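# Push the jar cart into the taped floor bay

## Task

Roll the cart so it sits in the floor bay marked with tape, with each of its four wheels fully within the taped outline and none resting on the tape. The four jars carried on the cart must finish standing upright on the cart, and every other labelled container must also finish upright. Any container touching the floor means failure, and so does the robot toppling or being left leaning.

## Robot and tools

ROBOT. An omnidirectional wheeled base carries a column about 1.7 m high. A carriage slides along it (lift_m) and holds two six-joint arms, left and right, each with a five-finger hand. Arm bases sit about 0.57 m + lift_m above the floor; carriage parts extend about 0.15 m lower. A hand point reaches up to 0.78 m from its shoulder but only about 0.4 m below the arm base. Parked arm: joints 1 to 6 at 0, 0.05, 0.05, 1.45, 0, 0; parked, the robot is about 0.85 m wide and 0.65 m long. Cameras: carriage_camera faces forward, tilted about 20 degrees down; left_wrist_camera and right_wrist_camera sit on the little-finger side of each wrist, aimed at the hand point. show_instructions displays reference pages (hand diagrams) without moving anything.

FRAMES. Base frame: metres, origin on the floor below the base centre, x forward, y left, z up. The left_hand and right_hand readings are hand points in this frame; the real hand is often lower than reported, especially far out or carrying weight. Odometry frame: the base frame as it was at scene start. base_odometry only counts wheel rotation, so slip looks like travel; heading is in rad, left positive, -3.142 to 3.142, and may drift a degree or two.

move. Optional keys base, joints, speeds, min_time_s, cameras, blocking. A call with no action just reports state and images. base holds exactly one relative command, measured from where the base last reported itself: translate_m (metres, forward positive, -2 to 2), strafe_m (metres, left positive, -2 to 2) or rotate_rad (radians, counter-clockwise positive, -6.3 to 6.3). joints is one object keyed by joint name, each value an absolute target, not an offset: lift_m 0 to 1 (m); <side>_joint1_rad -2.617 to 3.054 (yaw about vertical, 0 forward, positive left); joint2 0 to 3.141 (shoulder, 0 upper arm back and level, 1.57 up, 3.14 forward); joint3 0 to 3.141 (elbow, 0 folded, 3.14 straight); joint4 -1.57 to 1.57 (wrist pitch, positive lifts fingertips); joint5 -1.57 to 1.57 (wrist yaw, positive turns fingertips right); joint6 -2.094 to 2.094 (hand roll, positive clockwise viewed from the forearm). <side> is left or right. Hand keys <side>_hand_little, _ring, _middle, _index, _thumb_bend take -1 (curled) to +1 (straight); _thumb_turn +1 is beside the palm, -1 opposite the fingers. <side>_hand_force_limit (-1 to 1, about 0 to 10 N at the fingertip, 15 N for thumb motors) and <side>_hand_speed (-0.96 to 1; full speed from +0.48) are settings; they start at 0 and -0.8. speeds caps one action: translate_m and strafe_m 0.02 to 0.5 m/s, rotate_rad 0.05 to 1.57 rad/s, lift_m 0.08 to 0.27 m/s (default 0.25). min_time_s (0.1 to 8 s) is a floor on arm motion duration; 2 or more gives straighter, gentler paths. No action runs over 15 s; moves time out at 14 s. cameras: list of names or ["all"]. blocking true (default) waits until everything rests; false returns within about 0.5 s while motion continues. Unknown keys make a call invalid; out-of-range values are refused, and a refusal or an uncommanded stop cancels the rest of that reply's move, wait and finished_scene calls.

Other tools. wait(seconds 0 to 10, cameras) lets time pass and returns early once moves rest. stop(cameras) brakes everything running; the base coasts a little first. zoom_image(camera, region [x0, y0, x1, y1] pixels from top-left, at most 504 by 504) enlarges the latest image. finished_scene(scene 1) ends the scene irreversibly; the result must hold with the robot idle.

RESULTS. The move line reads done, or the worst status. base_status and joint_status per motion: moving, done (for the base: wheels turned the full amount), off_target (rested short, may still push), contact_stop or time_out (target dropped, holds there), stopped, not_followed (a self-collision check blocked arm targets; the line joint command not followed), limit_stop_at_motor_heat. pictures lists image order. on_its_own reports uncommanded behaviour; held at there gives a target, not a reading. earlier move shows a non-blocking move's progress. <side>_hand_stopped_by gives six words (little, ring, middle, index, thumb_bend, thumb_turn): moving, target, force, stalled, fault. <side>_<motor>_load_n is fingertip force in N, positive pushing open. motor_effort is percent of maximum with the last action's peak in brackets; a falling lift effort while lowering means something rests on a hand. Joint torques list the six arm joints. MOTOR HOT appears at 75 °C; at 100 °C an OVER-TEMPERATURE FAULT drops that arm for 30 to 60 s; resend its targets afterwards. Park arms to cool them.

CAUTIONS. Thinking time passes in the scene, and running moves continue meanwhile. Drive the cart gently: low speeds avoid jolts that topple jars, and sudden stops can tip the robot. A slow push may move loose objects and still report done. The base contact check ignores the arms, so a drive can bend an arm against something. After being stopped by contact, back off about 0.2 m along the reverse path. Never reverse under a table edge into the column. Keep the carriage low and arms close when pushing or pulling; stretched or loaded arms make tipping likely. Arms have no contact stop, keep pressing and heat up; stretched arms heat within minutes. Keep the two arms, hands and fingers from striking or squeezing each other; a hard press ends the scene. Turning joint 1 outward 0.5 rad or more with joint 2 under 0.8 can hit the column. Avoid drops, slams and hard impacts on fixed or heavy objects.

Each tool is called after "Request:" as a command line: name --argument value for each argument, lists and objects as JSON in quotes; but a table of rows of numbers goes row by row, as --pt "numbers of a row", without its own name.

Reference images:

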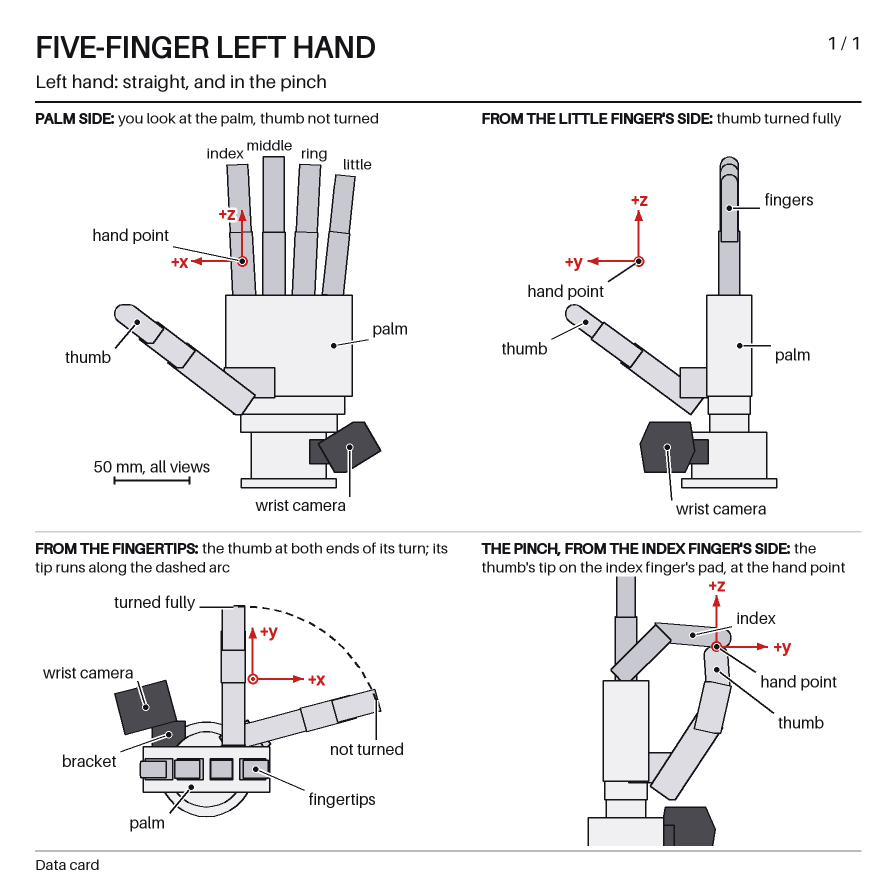

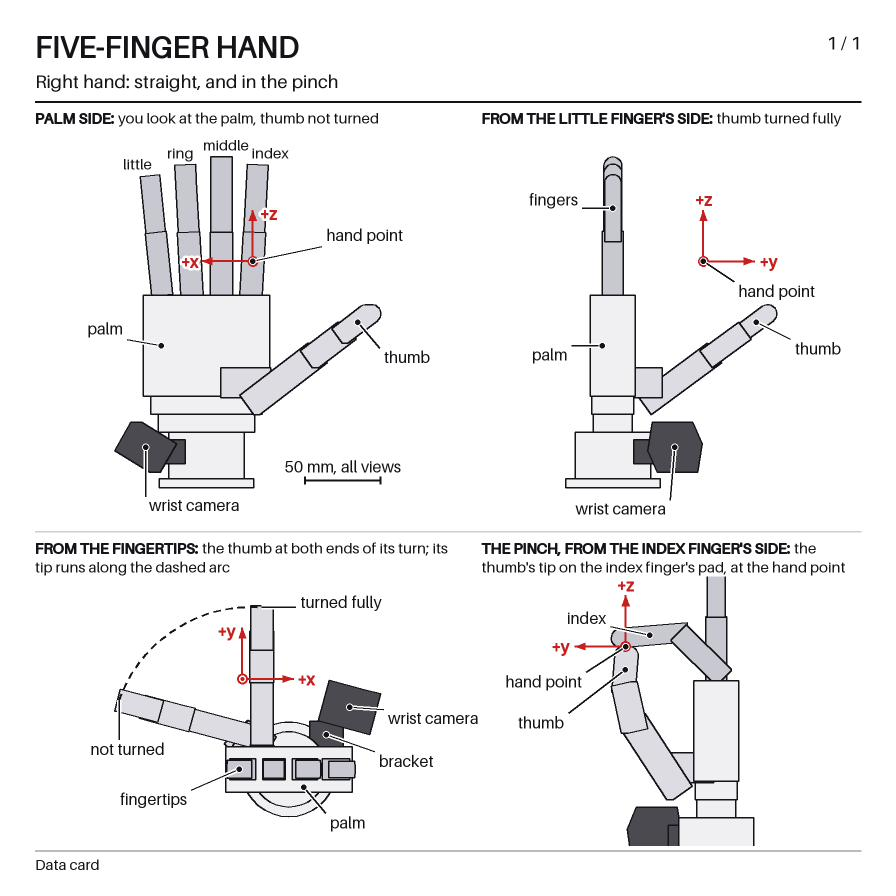

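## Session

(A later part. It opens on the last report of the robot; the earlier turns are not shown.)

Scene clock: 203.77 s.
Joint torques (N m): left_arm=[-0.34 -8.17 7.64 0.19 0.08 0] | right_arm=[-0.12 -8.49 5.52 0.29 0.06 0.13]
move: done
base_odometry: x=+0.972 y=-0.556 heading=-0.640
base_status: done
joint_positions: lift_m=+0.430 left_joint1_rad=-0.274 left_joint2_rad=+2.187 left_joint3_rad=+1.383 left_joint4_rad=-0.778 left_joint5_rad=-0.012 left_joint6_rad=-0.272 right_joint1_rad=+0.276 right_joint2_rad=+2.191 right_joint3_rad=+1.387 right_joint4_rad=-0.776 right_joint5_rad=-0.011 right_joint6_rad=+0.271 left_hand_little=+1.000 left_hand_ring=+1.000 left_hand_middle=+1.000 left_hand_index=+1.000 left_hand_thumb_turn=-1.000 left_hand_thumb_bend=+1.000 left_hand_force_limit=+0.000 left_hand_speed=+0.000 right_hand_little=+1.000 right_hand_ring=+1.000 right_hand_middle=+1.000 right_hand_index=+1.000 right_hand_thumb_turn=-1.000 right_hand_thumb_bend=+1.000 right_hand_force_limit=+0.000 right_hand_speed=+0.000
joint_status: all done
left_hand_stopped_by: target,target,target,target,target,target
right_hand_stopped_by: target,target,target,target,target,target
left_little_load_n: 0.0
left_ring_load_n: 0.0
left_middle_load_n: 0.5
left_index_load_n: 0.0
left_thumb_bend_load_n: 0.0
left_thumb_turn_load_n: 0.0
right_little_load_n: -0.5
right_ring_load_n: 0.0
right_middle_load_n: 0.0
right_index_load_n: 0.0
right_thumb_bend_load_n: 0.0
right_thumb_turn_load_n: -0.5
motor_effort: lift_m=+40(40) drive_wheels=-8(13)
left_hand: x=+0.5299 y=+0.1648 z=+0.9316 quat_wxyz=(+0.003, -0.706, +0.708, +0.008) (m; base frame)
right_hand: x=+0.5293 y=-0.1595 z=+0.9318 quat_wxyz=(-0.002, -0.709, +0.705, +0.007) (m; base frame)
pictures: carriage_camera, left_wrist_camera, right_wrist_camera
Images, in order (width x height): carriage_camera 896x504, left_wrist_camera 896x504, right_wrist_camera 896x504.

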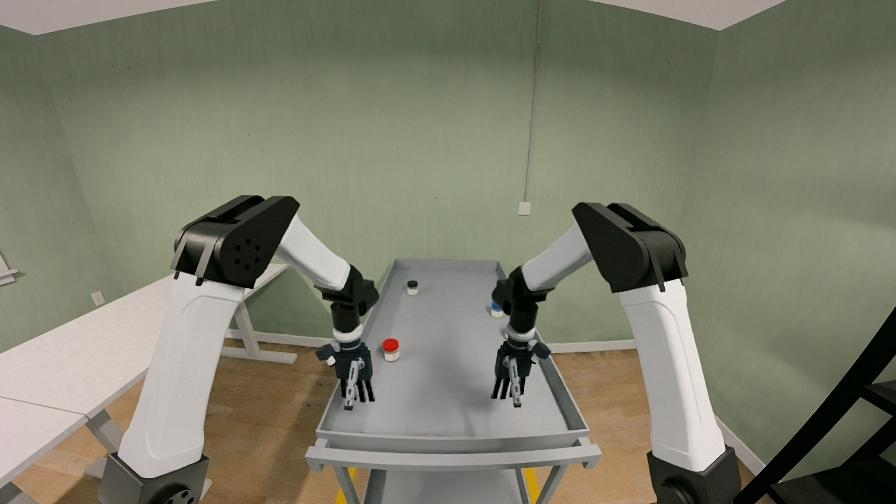

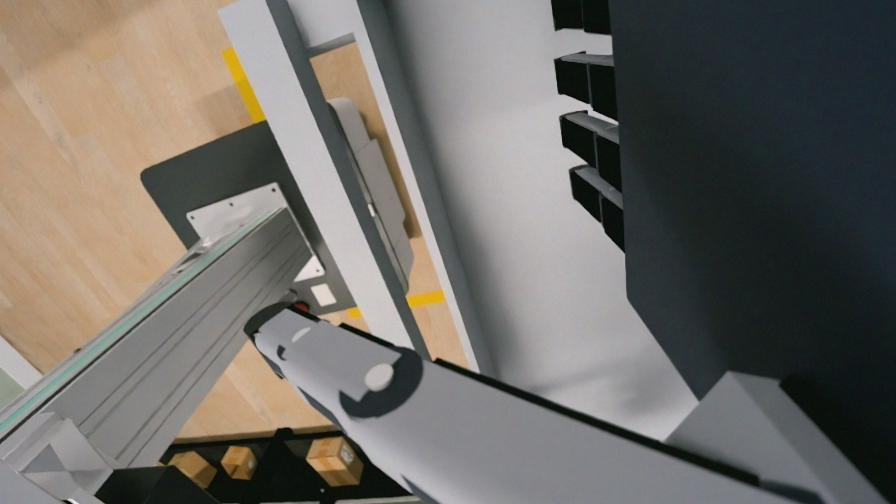

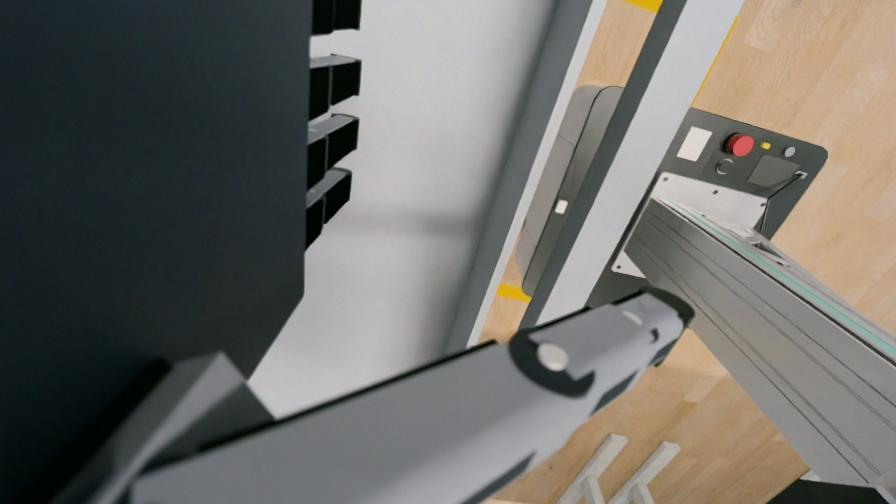

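Request:
move --joints '{"lift_m": 0.37}' --speeds '{"lift_m": 0.08}' --cameras '["all"]'

Request:
zoom_image --camera "carriage_camera" --region '[280, 280, 620, 500]'

Scene clock: 214.73 s.
Joint torques (N m): left_arm=[-0.29 -8.2 7.45 0.16 0.08 0] | right_arm=[-0.14 -8.49 5.33 0.3 0.06 0.13]
move: done
base_odometry: x=+0.972 y=-0.556 heading=-0.640
base_status: not commanded
joint_positions: lift_m=+0.370 left_joint1_rad=-0.274 left_joint2_rad=+2.187 left_joint3_rad=+1.385 left_joint4_rad=-0.775 left_joint5_rad=-0.012 left_joint6_rad=-0.272 right_joint1_rad=+0.276 right_joint2_rad=+2.191 right_joint3_rad=+1.388 right_joint4_rad=-0.773 right_joint5_rad=-0.011 right_joint6_rad=+0.271 left_hand_little=+1.000 left_hand_ring=+1.000 left_hand_middle=+1.000 left_hand_index=+1.000 left_hand_thumb_turn=-1.000 left_hand_thumb_bend=+1.000 left_hand_force_limit=+0.000 left_hand_speed=+0.000 right_hand_little=+1.000 right_hand_ring=+1.000 right_hand_middle=+1.000 right_hand_index=+1.000 right_hand_thumb_turn=-1.000 right_hand_thumb_bend=+1.000 right_hand_force_limit=+0.000 right_hand_speed=+0.000
joint_status: all done
left_hand_stopped_by: target,target,target,target,target,target
right_hand_stopped_by: target,target,target,target,target,target
left_little_load_n: 0.0
left_ring_load_n: 0.0
left_middle_load_n: 0.0
left_index_load_n: 0.0
left_thumb_bend_load_n: 0.0
left_thumb_turn_load_n: 0.0
right_little_load_n: 0.0
right_ring_load_n: 0.0
right_middle_load_n: 0.0
right_index_load_n: 0.0
right_thumb_bend_load_n: 0.0
right_thumb_turn_load_n: 0.0
motor_effort: lift_m=+40(40) drive_wheels=+6(8)
left_hand: x=+0.5312 y=+0.1644 z=+0.8717 quat_wxyz=(+0.004, -0.706, +0.708, +0.006) (m; base frame)
right_hand: x=+0.5306 y=-0.1591 z=+0.8719 quat_wxyz=(+0.000, -0.709, +0.705, +0.006) (m; base frame)
pictures: carriage_camera, left_wrist_camera, right_wrist_camera
Images, in order (width x height): carriage_camera 896x504, left_wrist_camera 896x504, right_wrist_camera 896x504.

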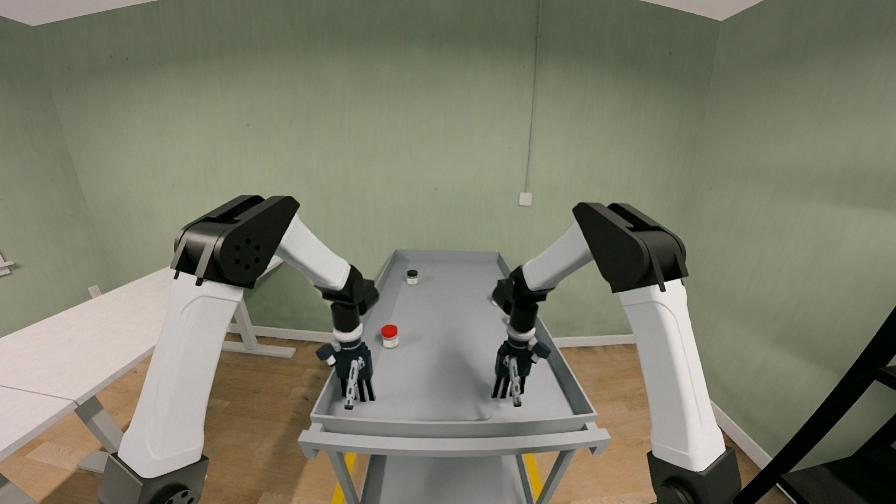

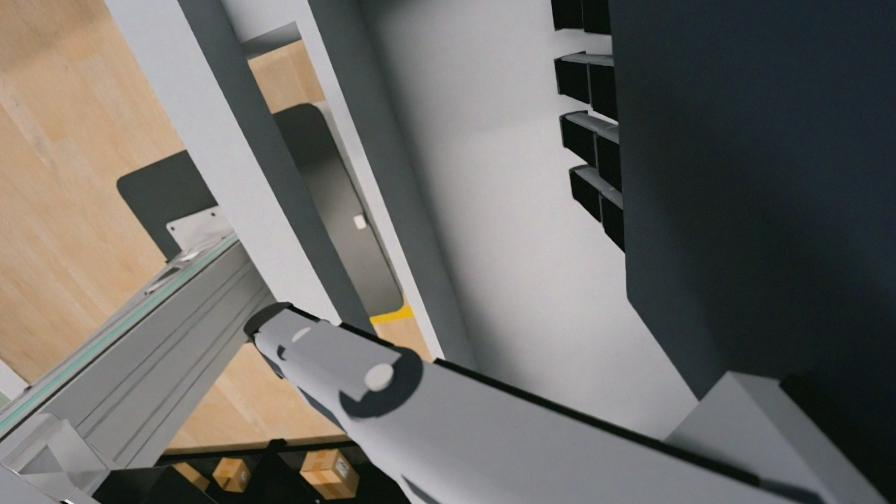

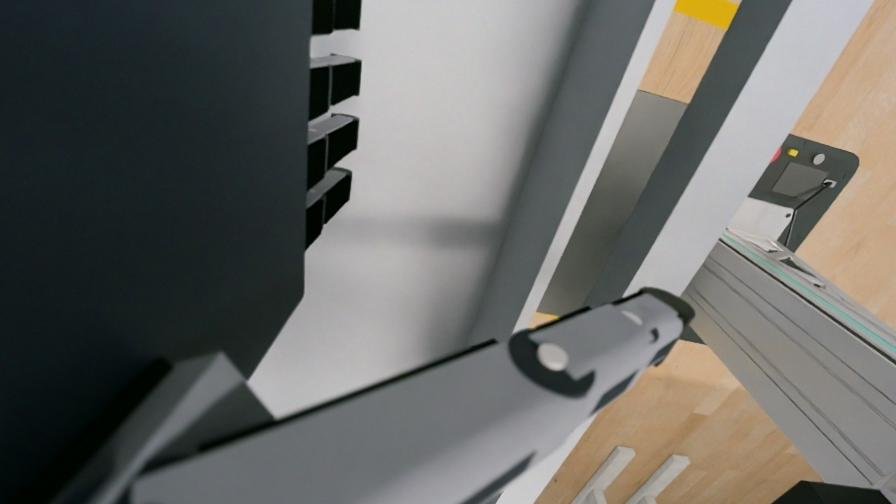

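Scaled by 1.482 from the camera's 896x504 image, which has a finer 1280x720 frame.

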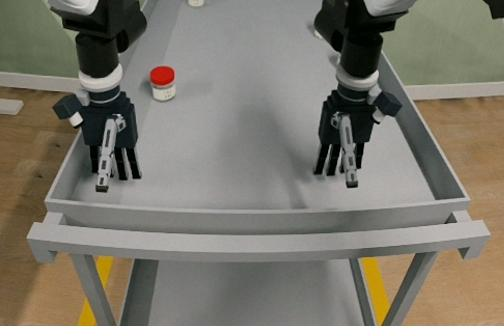

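Request:
move --joints '{"lift_m": 0.348}' --speeds '{"lift_m": 0.08}' --cameras '["all"]'

Request:
zoom_image --camera "carriage_camera" --region '[290, 330, 450, 450]'

Request:
zoom_image --camera "right_wrist_camera" --region '[280, 0, 640, 260]'

Scene clock: 227.27 s.
Joint torques (N m): left_arm=[-0.32 -8.21 7.39 0.15 0.07 -0.01] | right_arm=[-0.14 -8.49 5.27 0.28 0.06 0.13]
move: done
base_odometry: x=+0.972 y=-0.556 heading=-0.640
base_status: not commanded
joint_positions: lift_m=+0.348 left_joint1_rad=-0.274 left_joint2_rad=+2.187 left_joint3_rad=+1.386 left_joint4_rad=-0.775 left_joint5_rad=-0.012 left_joint6_rad=-0.272 right_joint1_rad=+0.276 right_joint2_rad=+2.191 right_joint3_rad=+1.389 right_joint4_rad=-0.773 right_joint5_rad=-0.011 right_joint6_rad=+0.271 left_hand_little=+1.000 left_hand_ring=+1.000 left_hand_middle=+1.000 left_hand_index=+1.000 left_hand_thumb_turn=-1.000 left_hand_thumb_bend=+1.000 left_hand_force_limit=+0.000 left_hand_speed=+0.000 right_hand_little=+1.000 right_hand_ring=+1.000 right_hand_middle=+1.000 right_hand_index=+1.000 right_hand_thumb_turn=-1.000 right_hand_thumb_bend=+1.000 right_hand_force_limit=+0.000 right_hand_speed=+0.000
joint_status: all done
left_hand_stopped_by: target,target,target,target,target,target
right_hand_stopped_by: target,target,target,target,target,target
left_little_load_n: 0.0
left_ring_load_n: 0.0
left_middle_load_n: 0.0
left_index_load_n: 0.0
left_thumb_bend_load_n: 0.0
left_thumb_turn_load_n: 0.0
right_little_load_n: 0.0
right_ring_load_n: 0.0
right_middle_load_n: 0.0
right_index_load_n: 0.0
right_thumb_bend_load_n: 0.0
right_thumb_turn_load_n: 0.0
motor_effort: lift_m=+40(41) drive_wheels=-6(7)
left_hand: x=+0.5316 y=+0.1643 z=+0.8498 quat_wxyz=(+0.004, -0.706, +0.708, +0.005) (m; base frame)
right_hand: x=+0.5310 y=-0.1590 z=+0.8500 quat_wxyz=(+0.001, -0.709, +0.705, +0.006) (m; base frame)
pictures: carriage_camera, left_wrist_camera, right_wrist_camera
Images, in order (width x height): carriage_camera 896x504, left_wrist_camera 896x504, right_wrist_camera 896x504.

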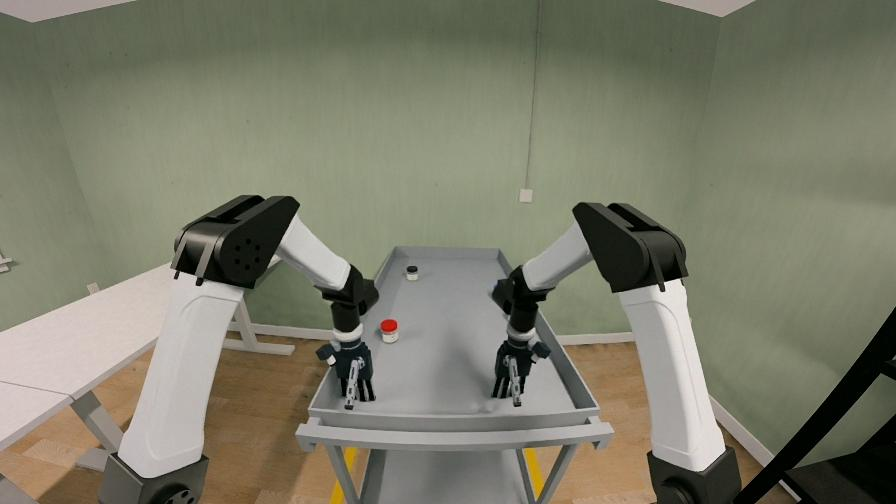

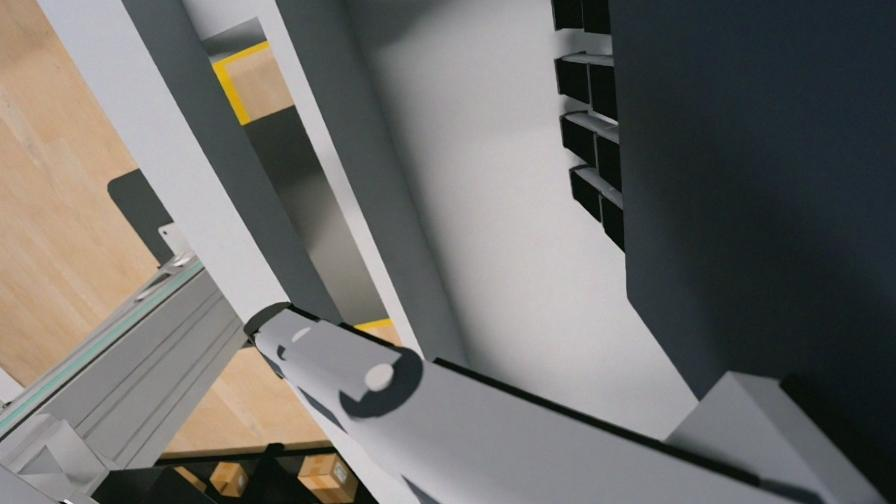

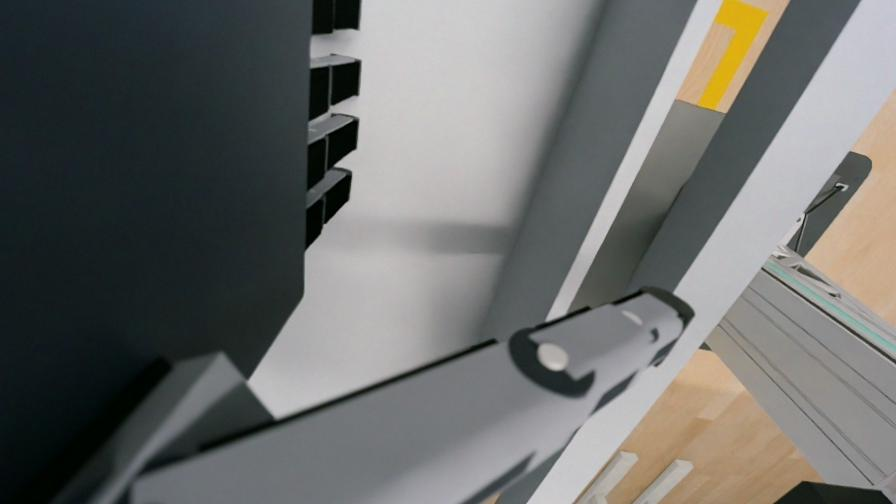

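Scaled by 3.150 from the camera's 896x504 image, which has a finer 1280x720 frame.

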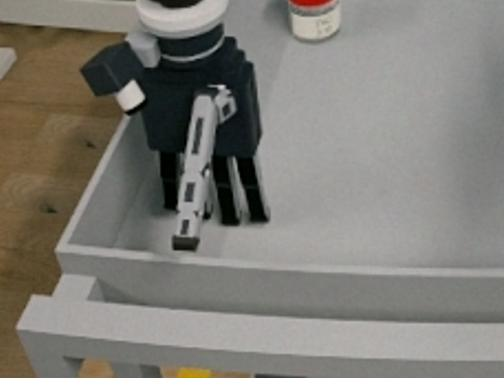

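Scaled by 1.400 from the camera's 896x504 image, which has a finer 1280x720 frame.

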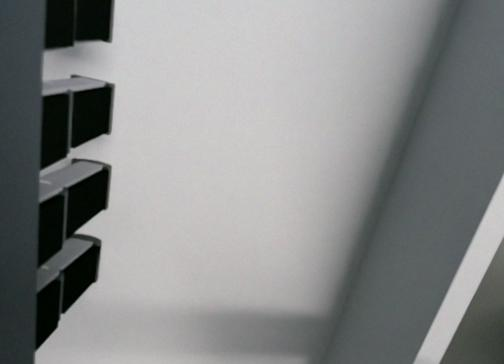

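Request:
move --base '{"translate_m": -0.1}' --speeds '{"translate_m": 0.05}' --cameras '["carriage_camera", "right_wrist_camera"]'

Request:
zoom_image --camera "carriage_camera" --region '[280, 230, 620, 504]'

Scene clock: 237.93 s.
Joint torques (N m): left_arm=[-0.31 -8.4 7.24 -0.31 0.12 0] | right_arm=[-0.18 -8.53 5.29 0.15 -0.09 0.09]
move: done
base_odometry: x=+0.892 y=-0.497 heading=-0.640
base_status: done
joint_positions: lift_m=+0.348 left_joint1_rad=-0.274 left_joint2_rad=+2.187 left_joint3_rad=+1.389 left_joint4_rad=-0.710 left_joint5_rad=-0.017 left_joint6_rad=-0.272 right_joint1_rad=+0.277 right_joint2_rad=+2.191 right_joint3_rad=+1.389 right_joint4_rad=-0.757 right_joint5_rad=+0.002 right_joint6_rad=+0.275 left_hand_little=+1.000 left_hand_ring=+1.000 left_hand_middle=+1.000 left_hand_index=+1.000 left_hand_thumb_turn=-1.000 left_hand_thumb_bend=+1.000 left_hand_force_limit=+0.000 left_hand_speed=+0.000 right_hand_little=+1.000 right_hand_ring=+1.000 right_hand_middle=+1.000 right_hand_index=+1.000 right_hand_thumb_turn=-1.000 right_hand_thumb_bend=+1.000 right_hand_force_limit=+0.000 right_hand_speed=+0.000
joint_status: not commanded
left_hand_stopped_by: target,target,target,target,target,target
right_hand_stopped_by: target,target,target,target,target,target
left_little_load_n: 0.0
left_ring_load_n: 0.0
left_middle_load_n: 0.0
left_index_load_n: 0.0
left_thumb_bend_load_n: 0.0
left_thumb_turn_load_n: 0.0
right_little_load_n: 0.0
right_ring_load_n: 0.0
right_middle_load_n: 0.0
right_index_load_n: 0.0
right_thumb_bend_load_n: 0.0
right_thumb_turn_load_n: 0.0
motor_effort: lift_m=+40(40) drive_wheels=+2(15)
left_hand: x=+0.5502 y=+0.1600 z=+0.8475 quat_wxyz=(+0.023, -0.706, +0.707, -0.023) (m; base frame)
right_hand: x=+0.5359 y=-0.1598 z=+0.8486 quat_wxyz=(+0.005, -0.708, +0.706, -0.004) (m; base frame)
pictures: carriage_camera, right_wrist_camera
Images, in order (width x height): carriage_camera 896x504, right_wrist_camera 896x504.

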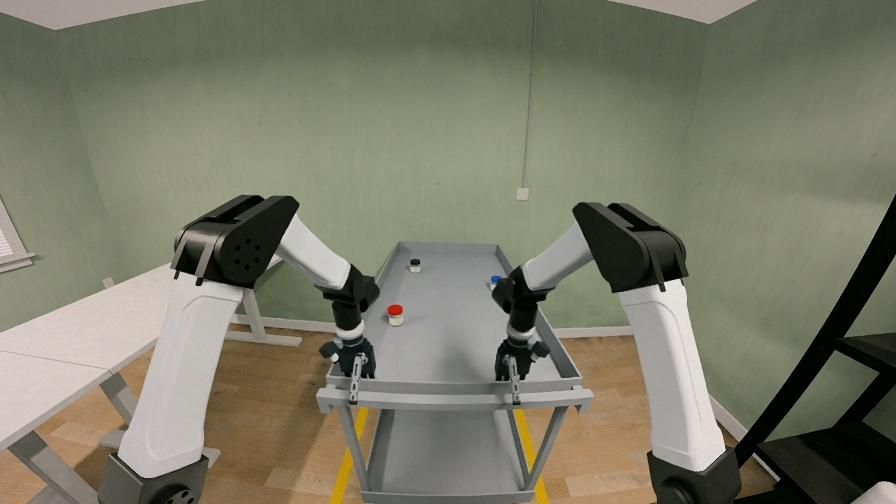

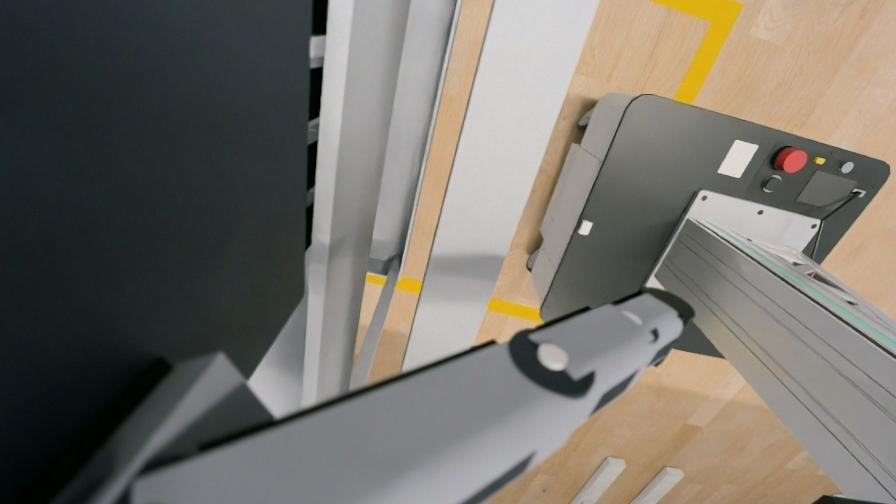

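Scaled by 1.482 from the camera's 896x504 image, which has a finer 1280x720 frame.

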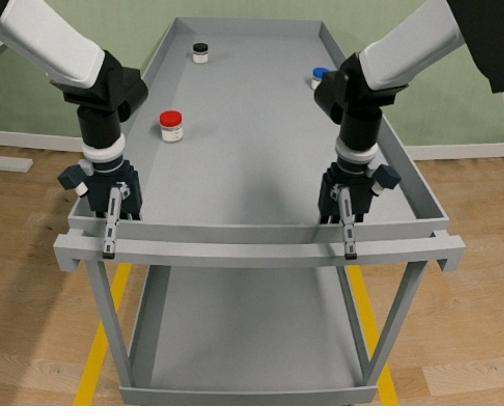

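Request:
move --base '{"translate_m": -0.12}' --speeds '{"translate_m": 0.05}' --cameras '["carriage_camera", "right_wrist_camera"]'

Request:
zoom_image --camera "carriage_camera" --region '[280, 230, 620, 504]'

Scene clock: 244.63 s.
Joint torques (N m): left_arm=[-0.32 -8.31 6.53 -0.04 0.09 -0.01] | right_arm=[-0.21 -8.54 5.11 0.14 -0.22 0.04]
move: done
base_odometry: x=+0.795 y=-0.425 heading=-0.640
base_status: done
joint_positions: lift_m=+0.348 left_joint1_rad=-0.274 left_joint2_rad=+2.187 left_joint3_rad=+1.396 left_joint4_rad=-0.747 left_joint5_rad=-0.013 left_joint6_rad=-0.272 right_joint1_rad=+0.277 right_joint2_rad=+2.191 right_joint3_rad=+1.391 right_joint4_rad=-0.758 right_joint5_rad=+0.014 right_joint6_rad=+0.280 left_hand_little=+1.000 left_hand_ring=+1.000 left_hand_middle=+1.000 left_hand_index=+1.000 left_hand_thumb_turn=-1.000 left_hand_thumb_bend=+1.000 left_hand_force_limit=+0.000 left_hand_speed=+0.000 right_hand_little=+1.000 right_hand_ring=+1.000 right_hand_middle=+1.000 right_hand_index=+1.000 right_hand_thumb_turn=-1.000 right_hand_thumb_bend=+1.000 right_hand_force_limit=+0.000 right_hand_speed=+0.000
joint_status: not commanded
left_hand_stopped_by: target,target,target,target,target,target
right_hand_stopped_by: target,target,target,target,target,target
left_little_load_n: 0.0
left_ring_load_n: 0.0
left_middle_load_n: 0.0
left_index_load_n: 0.0
left_thumb_bend_load_n: 0.0
left_thumb_turn_load_n: 0.0
right_little_load_n: 0.0
right_ring_load_n: 0.0
right_middle_load_n: 0.0
right_index_load_n: 0.5
right_thumb_bend_load_n: 0.0
right_thumb_turn_load_n: 0.0
motor_effort: lift_m=+40(40) drive_wheels=-3(11)
left_hand: x=+0.5425 y=+0.1614 z=+0.8501 quat_wxyz=(+0.013, -0.706, +0.708, -0.011) (m; base frame)
right_hand: x=+0.5371 y=-0.1617 z=+0.8485 quat_wxyz=(+0.002, -0.706, +0.708, -0.009) (m; base frame)
pictures: carriage_camera, right_wrist_camera
Images, in order (width x height): carriage_camera 896x504, right_wrist_camera 896x504.

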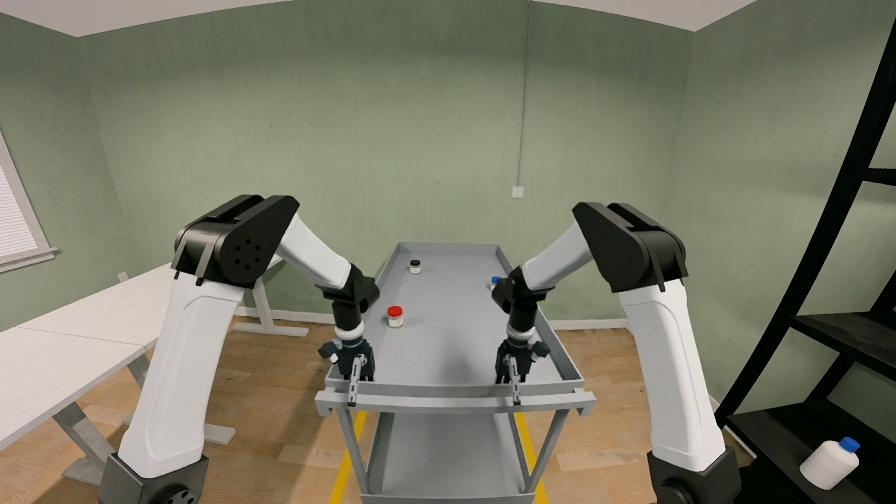

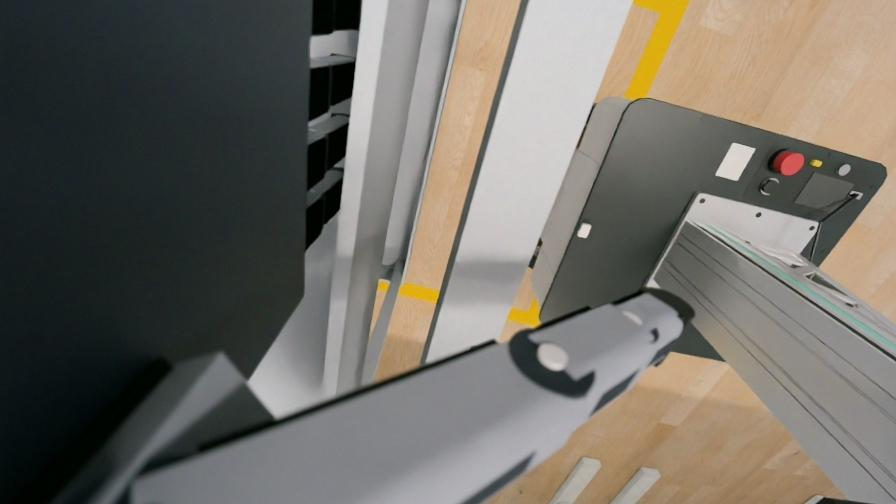

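Scaled by 1.482 from the camera's 896x504 image, which has a finer 1280x720 frame.

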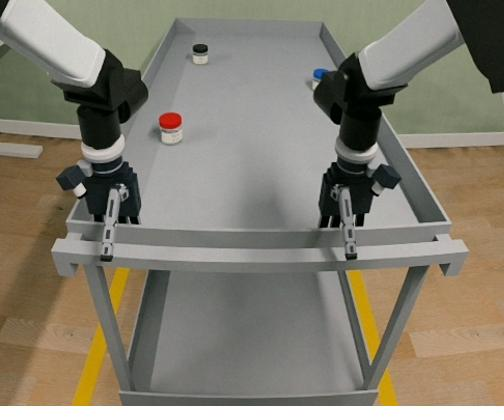

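Request:
move --base '{"translate_m": -0.14}' --speeds '{"translate_m": 0.05}' --cameras '["all"]'

Request:
zoom_image --camera "carriage_camera" --region '[280, 230, 620, 504]'

Scene clock: 252.77 s.
Joint torques (N m): left_arm=[-0.32 -8.31 6.54 0.02 0.1 -0.01] | right_arm=[-0.31 -8.51 5.09 0.16 -0.21 0.03]
move: done
base_odometry: x=+0.683 y=-0.342 heading=-0.640
base_status: done
joint_positions: lift_m=+0.348 left_joint1_rad=-0.274 left_joint2_rad=+2.187 left_joint3_rad=+1.396 left_joint4_rad=-0.754 left_joint5_rad=-0.013 left_joint6_rad=-0.272 right_joint1_rad=+0.277 right_joint2_rad=+2.191 right_joint3_rad=+1.391 right_joint4_rad=-0.759 right_joint5_rad=+0.013 right_joint6_rad=+0.281 left_hand_little=+1.000 left_hand_ring=+1.000 left_hand_middle=+1.000 left_hand_index=+1.000 left_hand_thumb_turn=-1.000 left_hand_thumb_bend=+1.000 left_hand_force_limit=+0.000 left_hand_speed=+0.000 right_hand_little=+1.000 right_hand_ring=+1.000 right_hand_middle=+1.000 right_hand_index=+1.000 right_hand_thumb_turn=-1.000 right_hand_thumb_bend=+1.000 right_hand_force_limit=+0.000 right_hand_speed=+0.000
joint_status: not commanded
left_hand_stopped_by: target,target,target,target,target,target
right_hand_stopped_by: target,target,target,target,target,target
left_little_load_n: 0.0
left_ring_load_n: 0.0
left_middle_load_n: 0.0
left_index_load_n: 0.0
left_thumb_bend_load_n: 0.0
left_thumb_turn_load_n: 0.0
right_little_load_n: 0.0
right_ring_load_n: 0.0
right_middle_load_n: 0.0
right_index_load_n: 0.0
right_thumb_bend_load_n: 0.0
right_thumb_turn_load_n: 0.0
motor_effort: lift_m=+40(40) drive_wheels=-3(13)
left_hand: x=+0.5409 y=+0.1619 z=+0.8504 quat_wxyz=(+0.012, -0.706, +0.708, -0.008) (m; base frame)
right_hand: x=+0.5368 y=-0.1614 z=+0.8486 quat_wxyz=(+0.002, -0.706, +0.708, -0.009) (m; base frame)
pictures: carriage_camera, left_wrist_camera, right_wrist_camera
Images, in order (width x height): carriage_camera 896x504, left_wrist_camera 896x504, right_wrist_camera 896x504.

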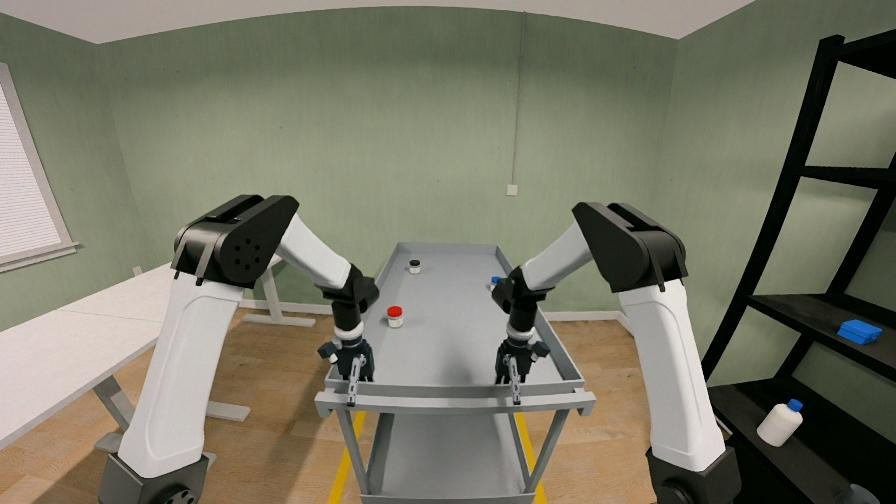

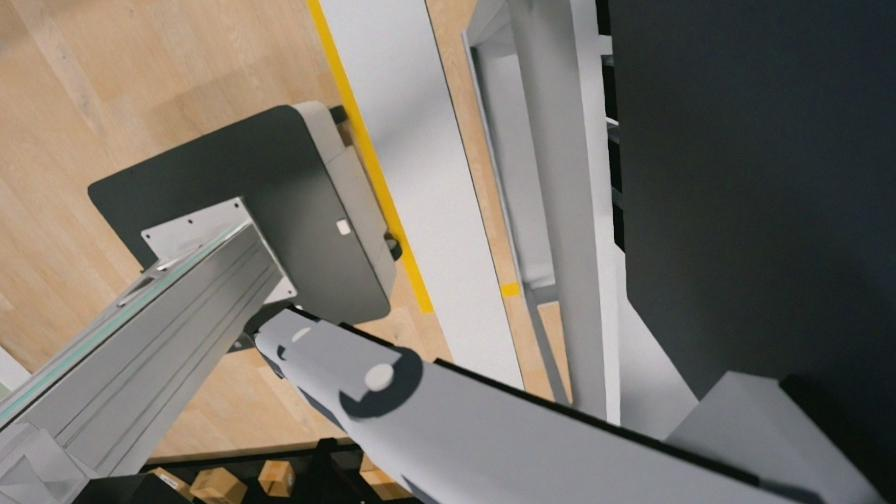

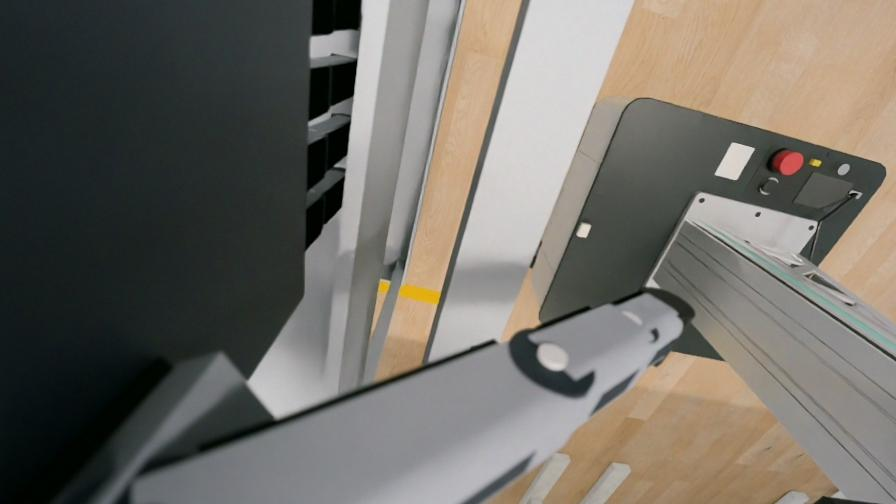

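Scaled by 1.482 from the camera's 896x504 image, which has a finer 1280x720 frame.

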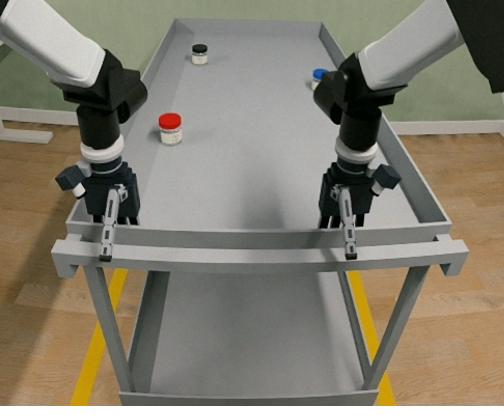

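Request:
move --base '{"translate_m": -0.05}' --speeds '{"translate_m": 0.05}'

Request:
move --base '{"translate_m": 0.04}' --speeds '{"translate_m": 0.05}'

Request:
move --joints '{"lift_m": 0.65}' --speeds '{"lift_m": 0.15}' --cameras '["all"]'

Scene clock: 264.63 s.
Joint torques (N m): left_arm=[-0.34 -8.32 6.54 -0.01 0.09 -0.01] | right_arm=[-0.21 -8.51 5.09 0.16 -0.2 0.02]
move: done
base_odometry: x=+0.642 y=-0.312 heading=-0.640
base_status: done
joint_positions: lift_m=+0.348 left_joint1_rad=-0.274 left_joint2_rad=+2.187 left_joint3_rad=+1.396 left_joint4_rad=-0.754 left_joint5_rad=-0.014 left_joint6_rad=-0.272 right_joint1_rad=+0.277 right_joint2_rad=+2.191 right_joint3_rad=+1.391 right_joint4_rad=-0.759 right_joint5_rad=+0.013 right_joint6_rad=+0.281 left_hand_little=+1.000 left_hand_ring=+1.000 left_hand_middle=+1.000 left_hand_index=+1.000 left_hand_thumb_turn=-1.000 left_hand_thumb_bend=+1.000 left_hand_force_limit=+0.000 left_hand_speed=+0.000 right_hand_little=+1.000 right_hand_ring=+1.000 right_hand_middle=+1.000 right_hand_index=+1.000 right_hand_thumb_turn=-1.000 right_hand_thumb_bend=+1.000 right_hand_force_limit=+0.000 right_hand_speed=+0.000
joint_status: not commanded
left_hand_stopped_by: target,target,target,target,target,target
right_hand_stopped_by: target,target,target,target,target,target
left_little_load_n: 0.0
left_ring_load_n: 0.0
left_middle_load_n: 0.0
left_index_load_n: 0.0
left_thumb_bend_load_n: -0.5
left_thumb_turn_load_n: 0.0
right_little_load_n: 0.0
right_ring_load_n: 0.0
right_middle_load_n: 0.0
right_index_load_n: 0.0
right_thumb_bend_load_n: 0.0
right_thumb_turn_load_n: 0.0
motor_effort: lift_m=+40(40) drive_wheels=-3(13)
left_hand: x=+0.5409 y=+0.1620 z=+0.8503 quat_wxyz=(+0.012, -0.706, +0.708, -0.008) (m; base frame)
right_hand: x=+0.5368 y=-0.1613 z=+0.8486 quat_wxyz=(+0.002, -0.706, +0.708, -0.008) (m; base frame)
pictures: none

Scene clock: 265.93 s.
Joint torques (N m): left_arm=[-0.32 -8.32 6.52 0.04 0.08 -0.01] | right_arm=[-0.36 -8.53 5.09 0.21 -0.2 0.03]
move: done
base_odometry: x=+0.674 y=-0.336 heading=-0.640
base_status: done
joint_positions: lift_m=+0.348 left_joint1_rad=-0.274 left_joint2_rad=+2.187 left_joint3_rad=+1.396 left_joint4_rad=-0.758 left_joint5_rad=-0.014 left_joint6_rad=-0.272 right_joint1_rad=+0.278 right_joint2_rad=+2.191 right_joint3_rad=+1.391 right_joint4_rad=-0.763 right_joint5_rad=+0.012 right_joint6_rad=+0.281 left_hand_little=+1.000 left_hand_ring=+1.000 left_hand_middle=+1.000 left_hand_index=+1.000 left_hand_thumb_turn=-1.000 left_hand_thumb_bend=+1.000 left_hand_force_limit=+0.000 left_hand_speed=+0.000 right_hand_little=+1.000 right_hand_ring=+1.000 right_hand_middle=+1.000 right_hand_index=+1.000 right_hand_thumb_turn=-1.000 right_hand_thumb_bend=+1.000 right_hand_force_limit=+0.000 right_hand_speed=+0.000
joint_status: not commanded
left_hand_stopped_by: target,target,target,target,target,target
right_hand_stopped_by: target,target,target,target,target,target
left_little_load_n: 0.0
left_ring_load_n: 0.0
left_middle_load_n: 0.0
left_index_load_n: 0.0
left_thumb_bend_load_n: 0.0
left_thumb_turn_load_n: 0.0
right_little_load_n: 0.0
right_ring_load_n: 0.0
right_middle_load_n: 0.0
right_index_load_n: 0.0
right_thumb_bend_load_n: 0.0
right_thumb_turn_load_n: 0.0
motor_effort: lift_m=+40(40) drive_wheels=+1(14)
left_hand: x=+0.5397 y=+0.1623 z=+0.8505 quat_wxyz=(+0.011, -0.706, +0.708, -0.006) (m; base frame)
right_hand: x=+0.5357 y=-0.1612 z=+0.8488 quat_wxyz=(+0.000, -0.706, +0.708, -0.007) (m; base frame)
pictures: none

Scene clock: 268.37 s.
Joint torques (N m): left_arm=[-0.32 -8.38 6.49 0.07 0.08 0] | right_arm=[-0.25 -8.55 5.11 0.22 -0.2 0.03]
move: done
base_odometry: x=+0.674 y=-0.336 heading=-0.640
base_status: not commanded
joint_positions: lift_m=+0.650 left_joint1_rad=-0.274 left_joint2_rad=+2.188 left_joint3_rad=+1.396 left_joint4_rad=-0.761 left_joint5_rad=-0.013 left_joint6_rad=-0.272 right_joint1_rad=+0.278 right_joint2_rad=+2.192 right_joint3_rad=+1.391 right_joint4_rad=-0.765 right_joint5_rad=+0.012 right_joint6_rad=+0.281 left_hand_little=+1.000 left_hand_ring=+1.000 left_hand_middle=+1.000 left_hand_index=+1.000 left_hand_thumb_turn=-1.000 left_hand_thumb_bend=+1.000 left_hand_force_limit=+0.000 left_hand_speed=+0.000 right_hand_little=+1.000 right_hand_ring=+1.000 right_hand_middle=+1.000 right_hand_index=+1.000 right_hand_thumb_turn=-1.000 right_hand_thumb_bend=+1.000 right_hand_force_limit=+0.000 right_hand_speed=+0.000
joint_status: all done
left_hand_stopped_by: target,target,target,target,target,target
right_hand_stopped_by: target,target,target,target,target,target
left_little_load_n: -0.5
left_ring_load_n: 0.0
left_middle_load_n: 0.0
left_index_load_n: 0.0
left_thumb_bend_load_n: 0.0
left_thumb_turn_load_n: 0.0
right_little_load_n: 0.0
right_ring_load_n: 0.0
right_middle_load_n: 0.0
right_index_load_n: 0.0
right_thumb_bend_load_n: -0.5
right_thumb_turn_load_n: 0.0
motor_effort: lift_m=+41(51) drive_wheels=+0(1)
left_hand: x=+0.5389 y=+0.1624 z=+1.1523 quat_wxyz=(+0.010, -0.706, +0.708, -0.004) (m; base frame)
right_hand: x=+0.5351 y=-0.1613 z=+1.1506 quat_wxyz=(-0.001, -0.706, +0.708, -0.006) (m; base frame)
pictures: carriage_camera, left_wrist_camera, right_wrist_camera
Images, in order (width x height): carriage_camera 896x504, left_wrist_camera 896x504, right_wrist_camera 896x504.

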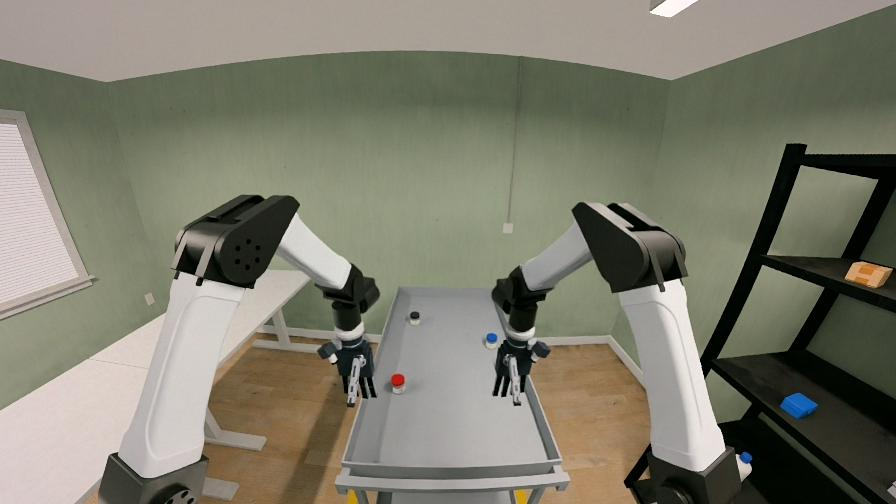

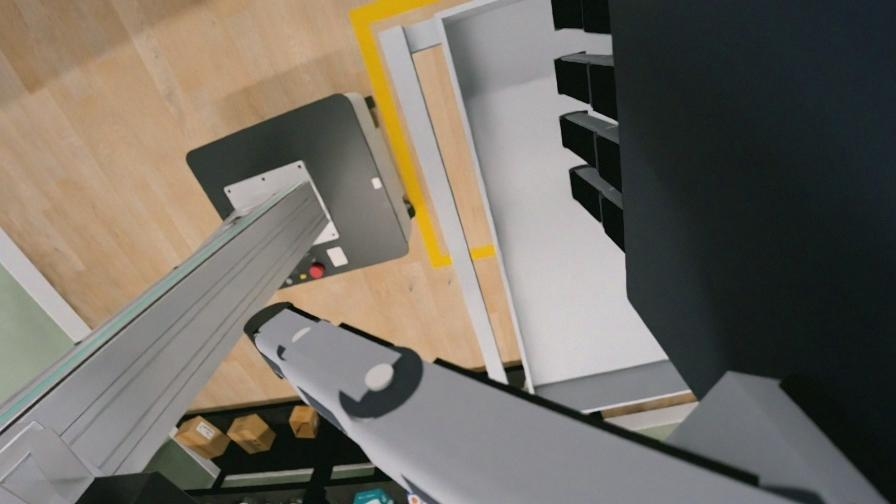

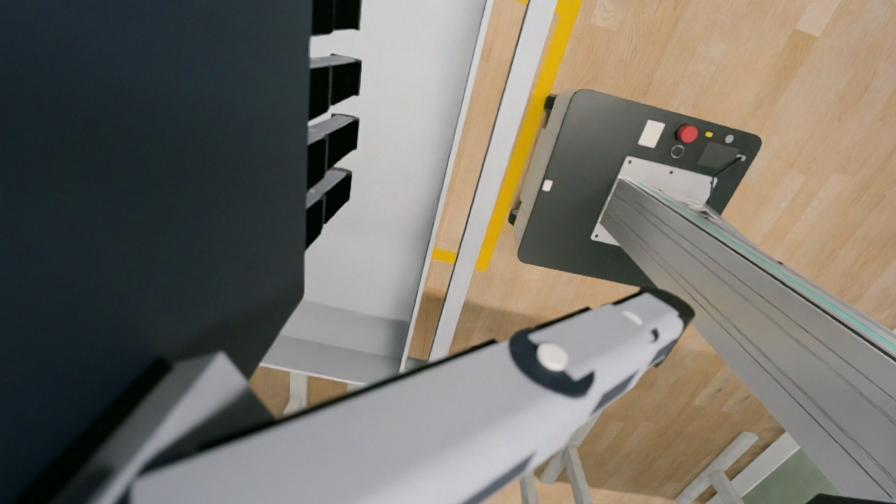

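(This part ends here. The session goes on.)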